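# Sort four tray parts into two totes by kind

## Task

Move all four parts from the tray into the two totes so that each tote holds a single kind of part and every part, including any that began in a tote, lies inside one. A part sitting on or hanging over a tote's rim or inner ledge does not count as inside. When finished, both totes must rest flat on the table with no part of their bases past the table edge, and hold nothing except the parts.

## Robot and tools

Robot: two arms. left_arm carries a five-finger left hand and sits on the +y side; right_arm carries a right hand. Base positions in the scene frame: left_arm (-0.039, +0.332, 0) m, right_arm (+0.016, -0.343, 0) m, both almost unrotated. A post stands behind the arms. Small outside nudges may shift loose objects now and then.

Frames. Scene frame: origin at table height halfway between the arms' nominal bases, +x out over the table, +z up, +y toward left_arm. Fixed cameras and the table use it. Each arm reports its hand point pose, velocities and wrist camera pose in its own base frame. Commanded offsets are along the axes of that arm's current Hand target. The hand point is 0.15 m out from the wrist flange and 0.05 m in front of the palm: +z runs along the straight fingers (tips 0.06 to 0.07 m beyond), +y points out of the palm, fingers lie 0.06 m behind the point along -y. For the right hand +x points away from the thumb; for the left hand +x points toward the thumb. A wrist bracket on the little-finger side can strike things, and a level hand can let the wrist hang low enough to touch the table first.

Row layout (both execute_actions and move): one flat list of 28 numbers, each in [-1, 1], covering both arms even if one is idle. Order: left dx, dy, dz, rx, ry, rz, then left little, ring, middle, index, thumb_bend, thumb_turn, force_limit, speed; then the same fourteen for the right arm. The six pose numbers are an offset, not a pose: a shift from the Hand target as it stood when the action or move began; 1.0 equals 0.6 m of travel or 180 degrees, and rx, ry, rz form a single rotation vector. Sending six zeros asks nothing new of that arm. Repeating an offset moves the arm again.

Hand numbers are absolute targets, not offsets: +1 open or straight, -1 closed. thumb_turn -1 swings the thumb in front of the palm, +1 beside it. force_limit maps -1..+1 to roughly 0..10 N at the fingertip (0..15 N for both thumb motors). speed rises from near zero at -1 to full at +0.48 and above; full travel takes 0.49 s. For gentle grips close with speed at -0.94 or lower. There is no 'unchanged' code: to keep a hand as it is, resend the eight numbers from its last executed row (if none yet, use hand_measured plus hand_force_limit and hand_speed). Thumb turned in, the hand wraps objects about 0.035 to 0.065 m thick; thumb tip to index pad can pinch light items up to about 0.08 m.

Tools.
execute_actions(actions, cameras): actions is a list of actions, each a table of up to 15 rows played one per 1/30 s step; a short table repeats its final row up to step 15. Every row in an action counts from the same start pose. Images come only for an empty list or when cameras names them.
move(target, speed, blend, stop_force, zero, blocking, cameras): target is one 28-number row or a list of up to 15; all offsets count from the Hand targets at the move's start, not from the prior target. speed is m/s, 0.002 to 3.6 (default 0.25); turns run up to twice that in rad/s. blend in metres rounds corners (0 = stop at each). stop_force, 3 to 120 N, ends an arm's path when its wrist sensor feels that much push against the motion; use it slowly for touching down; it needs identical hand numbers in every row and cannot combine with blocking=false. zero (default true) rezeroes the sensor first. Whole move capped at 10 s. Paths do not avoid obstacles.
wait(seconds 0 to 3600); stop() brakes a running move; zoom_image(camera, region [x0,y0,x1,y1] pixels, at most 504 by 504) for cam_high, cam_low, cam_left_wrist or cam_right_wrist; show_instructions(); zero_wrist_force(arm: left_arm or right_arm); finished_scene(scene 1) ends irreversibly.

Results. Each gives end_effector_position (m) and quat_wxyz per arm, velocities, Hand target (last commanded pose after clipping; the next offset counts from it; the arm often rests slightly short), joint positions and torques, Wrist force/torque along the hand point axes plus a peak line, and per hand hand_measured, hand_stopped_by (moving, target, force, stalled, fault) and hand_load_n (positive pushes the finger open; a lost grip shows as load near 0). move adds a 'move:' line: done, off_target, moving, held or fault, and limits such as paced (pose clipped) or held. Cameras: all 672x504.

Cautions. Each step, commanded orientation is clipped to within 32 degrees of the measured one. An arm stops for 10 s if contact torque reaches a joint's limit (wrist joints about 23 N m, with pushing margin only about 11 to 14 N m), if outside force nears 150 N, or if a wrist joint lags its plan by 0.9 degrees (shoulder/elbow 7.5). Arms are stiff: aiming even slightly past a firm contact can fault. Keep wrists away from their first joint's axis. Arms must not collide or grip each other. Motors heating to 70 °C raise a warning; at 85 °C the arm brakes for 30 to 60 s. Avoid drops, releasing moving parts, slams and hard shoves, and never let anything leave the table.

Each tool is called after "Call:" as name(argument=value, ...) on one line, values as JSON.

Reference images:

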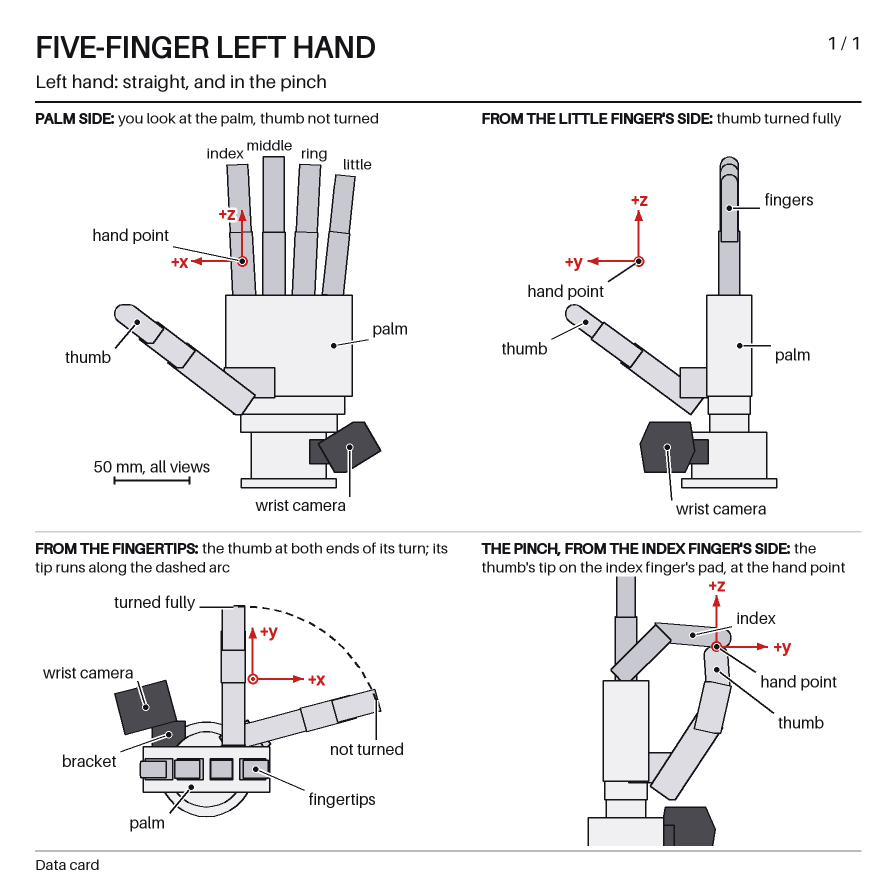

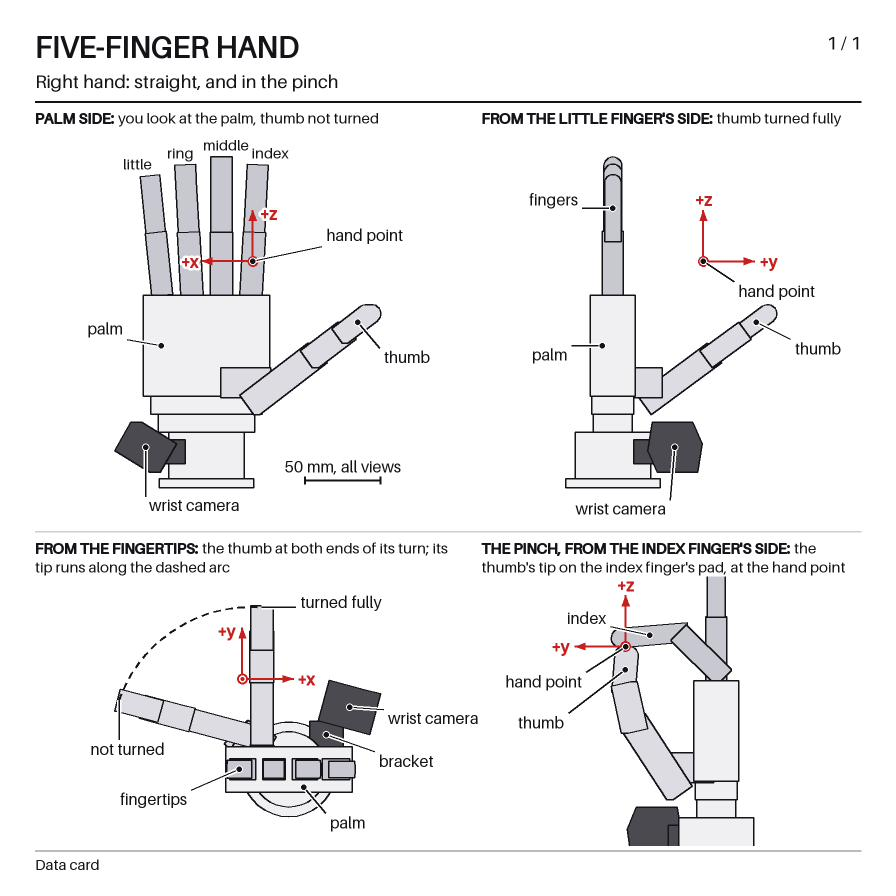

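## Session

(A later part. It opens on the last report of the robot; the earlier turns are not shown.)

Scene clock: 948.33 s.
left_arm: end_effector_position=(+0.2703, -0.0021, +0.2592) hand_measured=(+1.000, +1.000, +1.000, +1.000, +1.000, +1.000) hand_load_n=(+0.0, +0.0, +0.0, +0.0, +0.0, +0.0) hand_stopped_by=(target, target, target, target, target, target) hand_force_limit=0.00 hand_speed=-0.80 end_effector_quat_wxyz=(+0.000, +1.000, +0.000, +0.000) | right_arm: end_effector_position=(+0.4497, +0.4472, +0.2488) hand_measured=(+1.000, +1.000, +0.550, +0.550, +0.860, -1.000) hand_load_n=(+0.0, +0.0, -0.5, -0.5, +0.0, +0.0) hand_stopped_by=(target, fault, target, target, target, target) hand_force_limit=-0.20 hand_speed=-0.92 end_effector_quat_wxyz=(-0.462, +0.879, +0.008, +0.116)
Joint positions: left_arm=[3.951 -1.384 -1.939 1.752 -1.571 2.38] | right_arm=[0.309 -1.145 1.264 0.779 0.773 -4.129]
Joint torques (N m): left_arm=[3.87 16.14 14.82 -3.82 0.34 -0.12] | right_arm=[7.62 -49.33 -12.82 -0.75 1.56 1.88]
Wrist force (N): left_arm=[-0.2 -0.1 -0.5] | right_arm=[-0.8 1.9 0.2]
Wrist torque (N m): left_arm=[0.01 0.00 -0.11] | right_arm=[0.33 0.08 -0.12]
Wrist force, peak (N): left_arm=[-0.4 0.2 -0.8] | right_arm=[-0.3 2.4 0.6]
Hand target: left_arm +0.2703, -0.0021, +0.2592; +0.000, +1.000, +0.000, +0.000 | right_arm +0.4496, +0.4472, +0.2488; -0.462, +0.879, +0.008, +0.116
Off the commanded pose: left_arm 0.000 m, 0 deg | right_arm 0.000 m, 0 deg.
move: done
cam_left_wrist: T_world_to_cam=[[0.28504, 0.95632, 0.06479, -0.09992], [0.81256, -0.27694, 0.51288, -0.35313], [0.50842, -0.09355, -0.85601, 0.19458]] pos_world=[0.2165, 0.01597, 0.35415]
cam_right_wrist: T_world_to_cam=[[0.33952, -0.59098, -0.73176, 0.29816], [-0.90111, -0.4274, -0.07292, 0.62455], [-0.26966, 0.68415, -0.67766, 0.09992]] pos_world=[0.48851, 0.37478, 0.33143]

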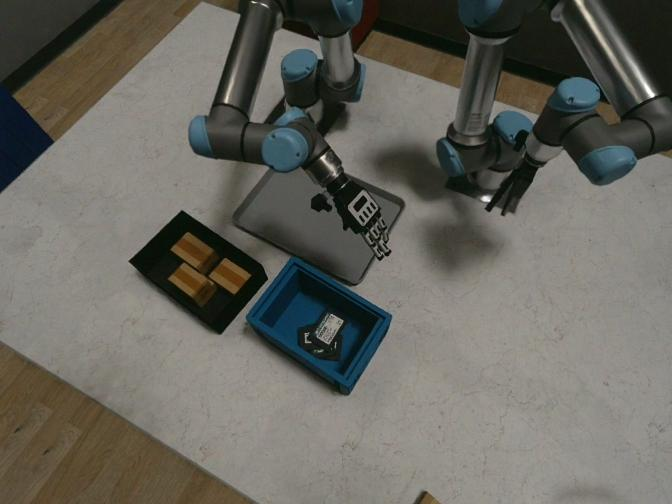

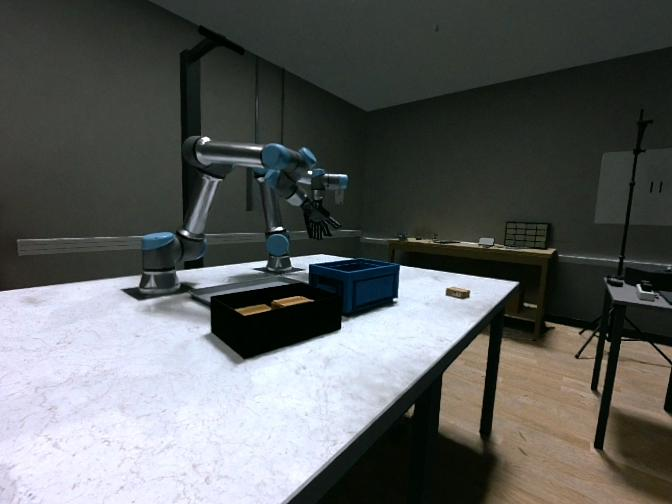

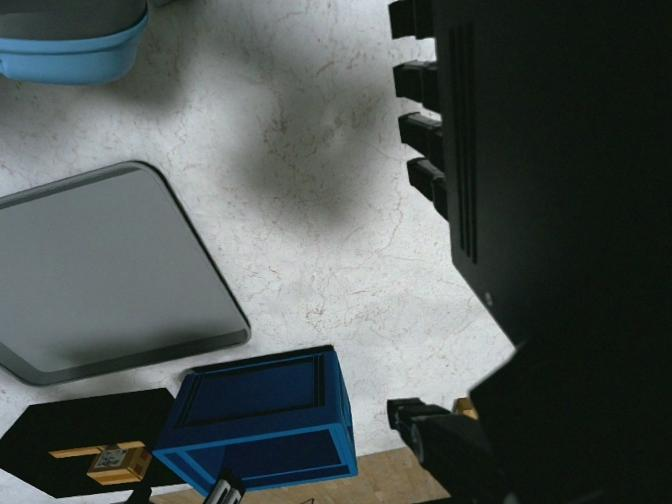

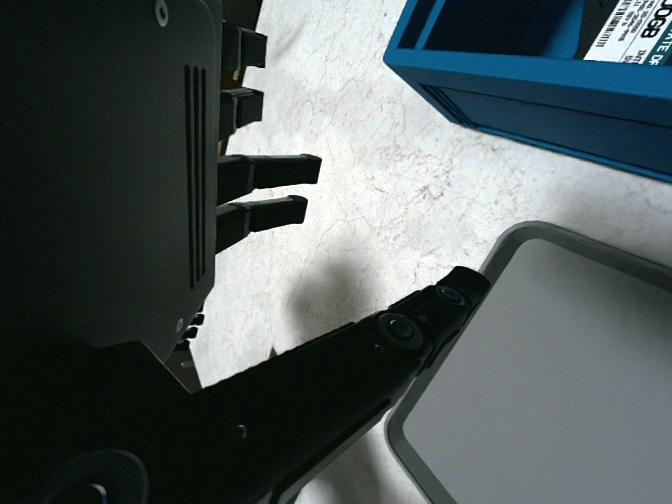

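Call:
zoom_image(camera="cam_high", region=[120, 200, 280, 340])

Call:
zoom_image(camera="cam_high", region=[230, 240, 410, 400])

Call:
zoom_image(camera="cam_low", region=[180, 230, 480, 380])

Scaled by 3.150 from the camera's image (finer frame: 960x720).

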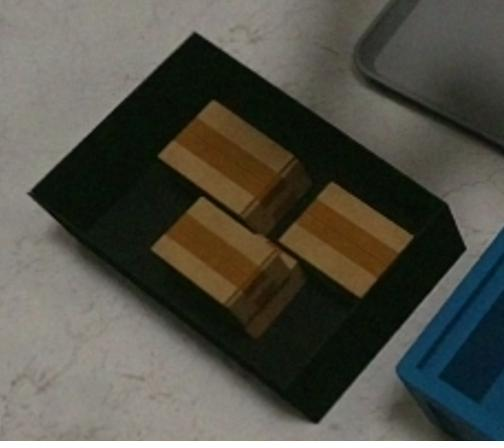

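Scaled by 2.800 from the camera's image (finer frame: 960x720).

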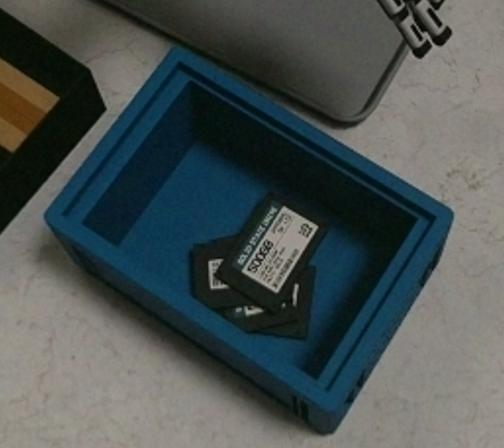

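Scaled by 1.680 from the camera's image (finer frame: 960x720).

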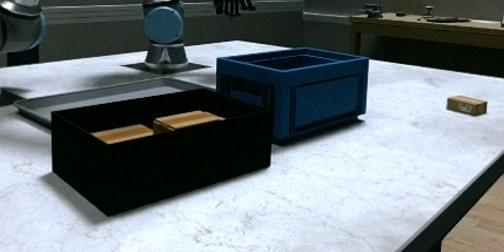

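Call:
finished_scene()

The scene is finished: the task was done.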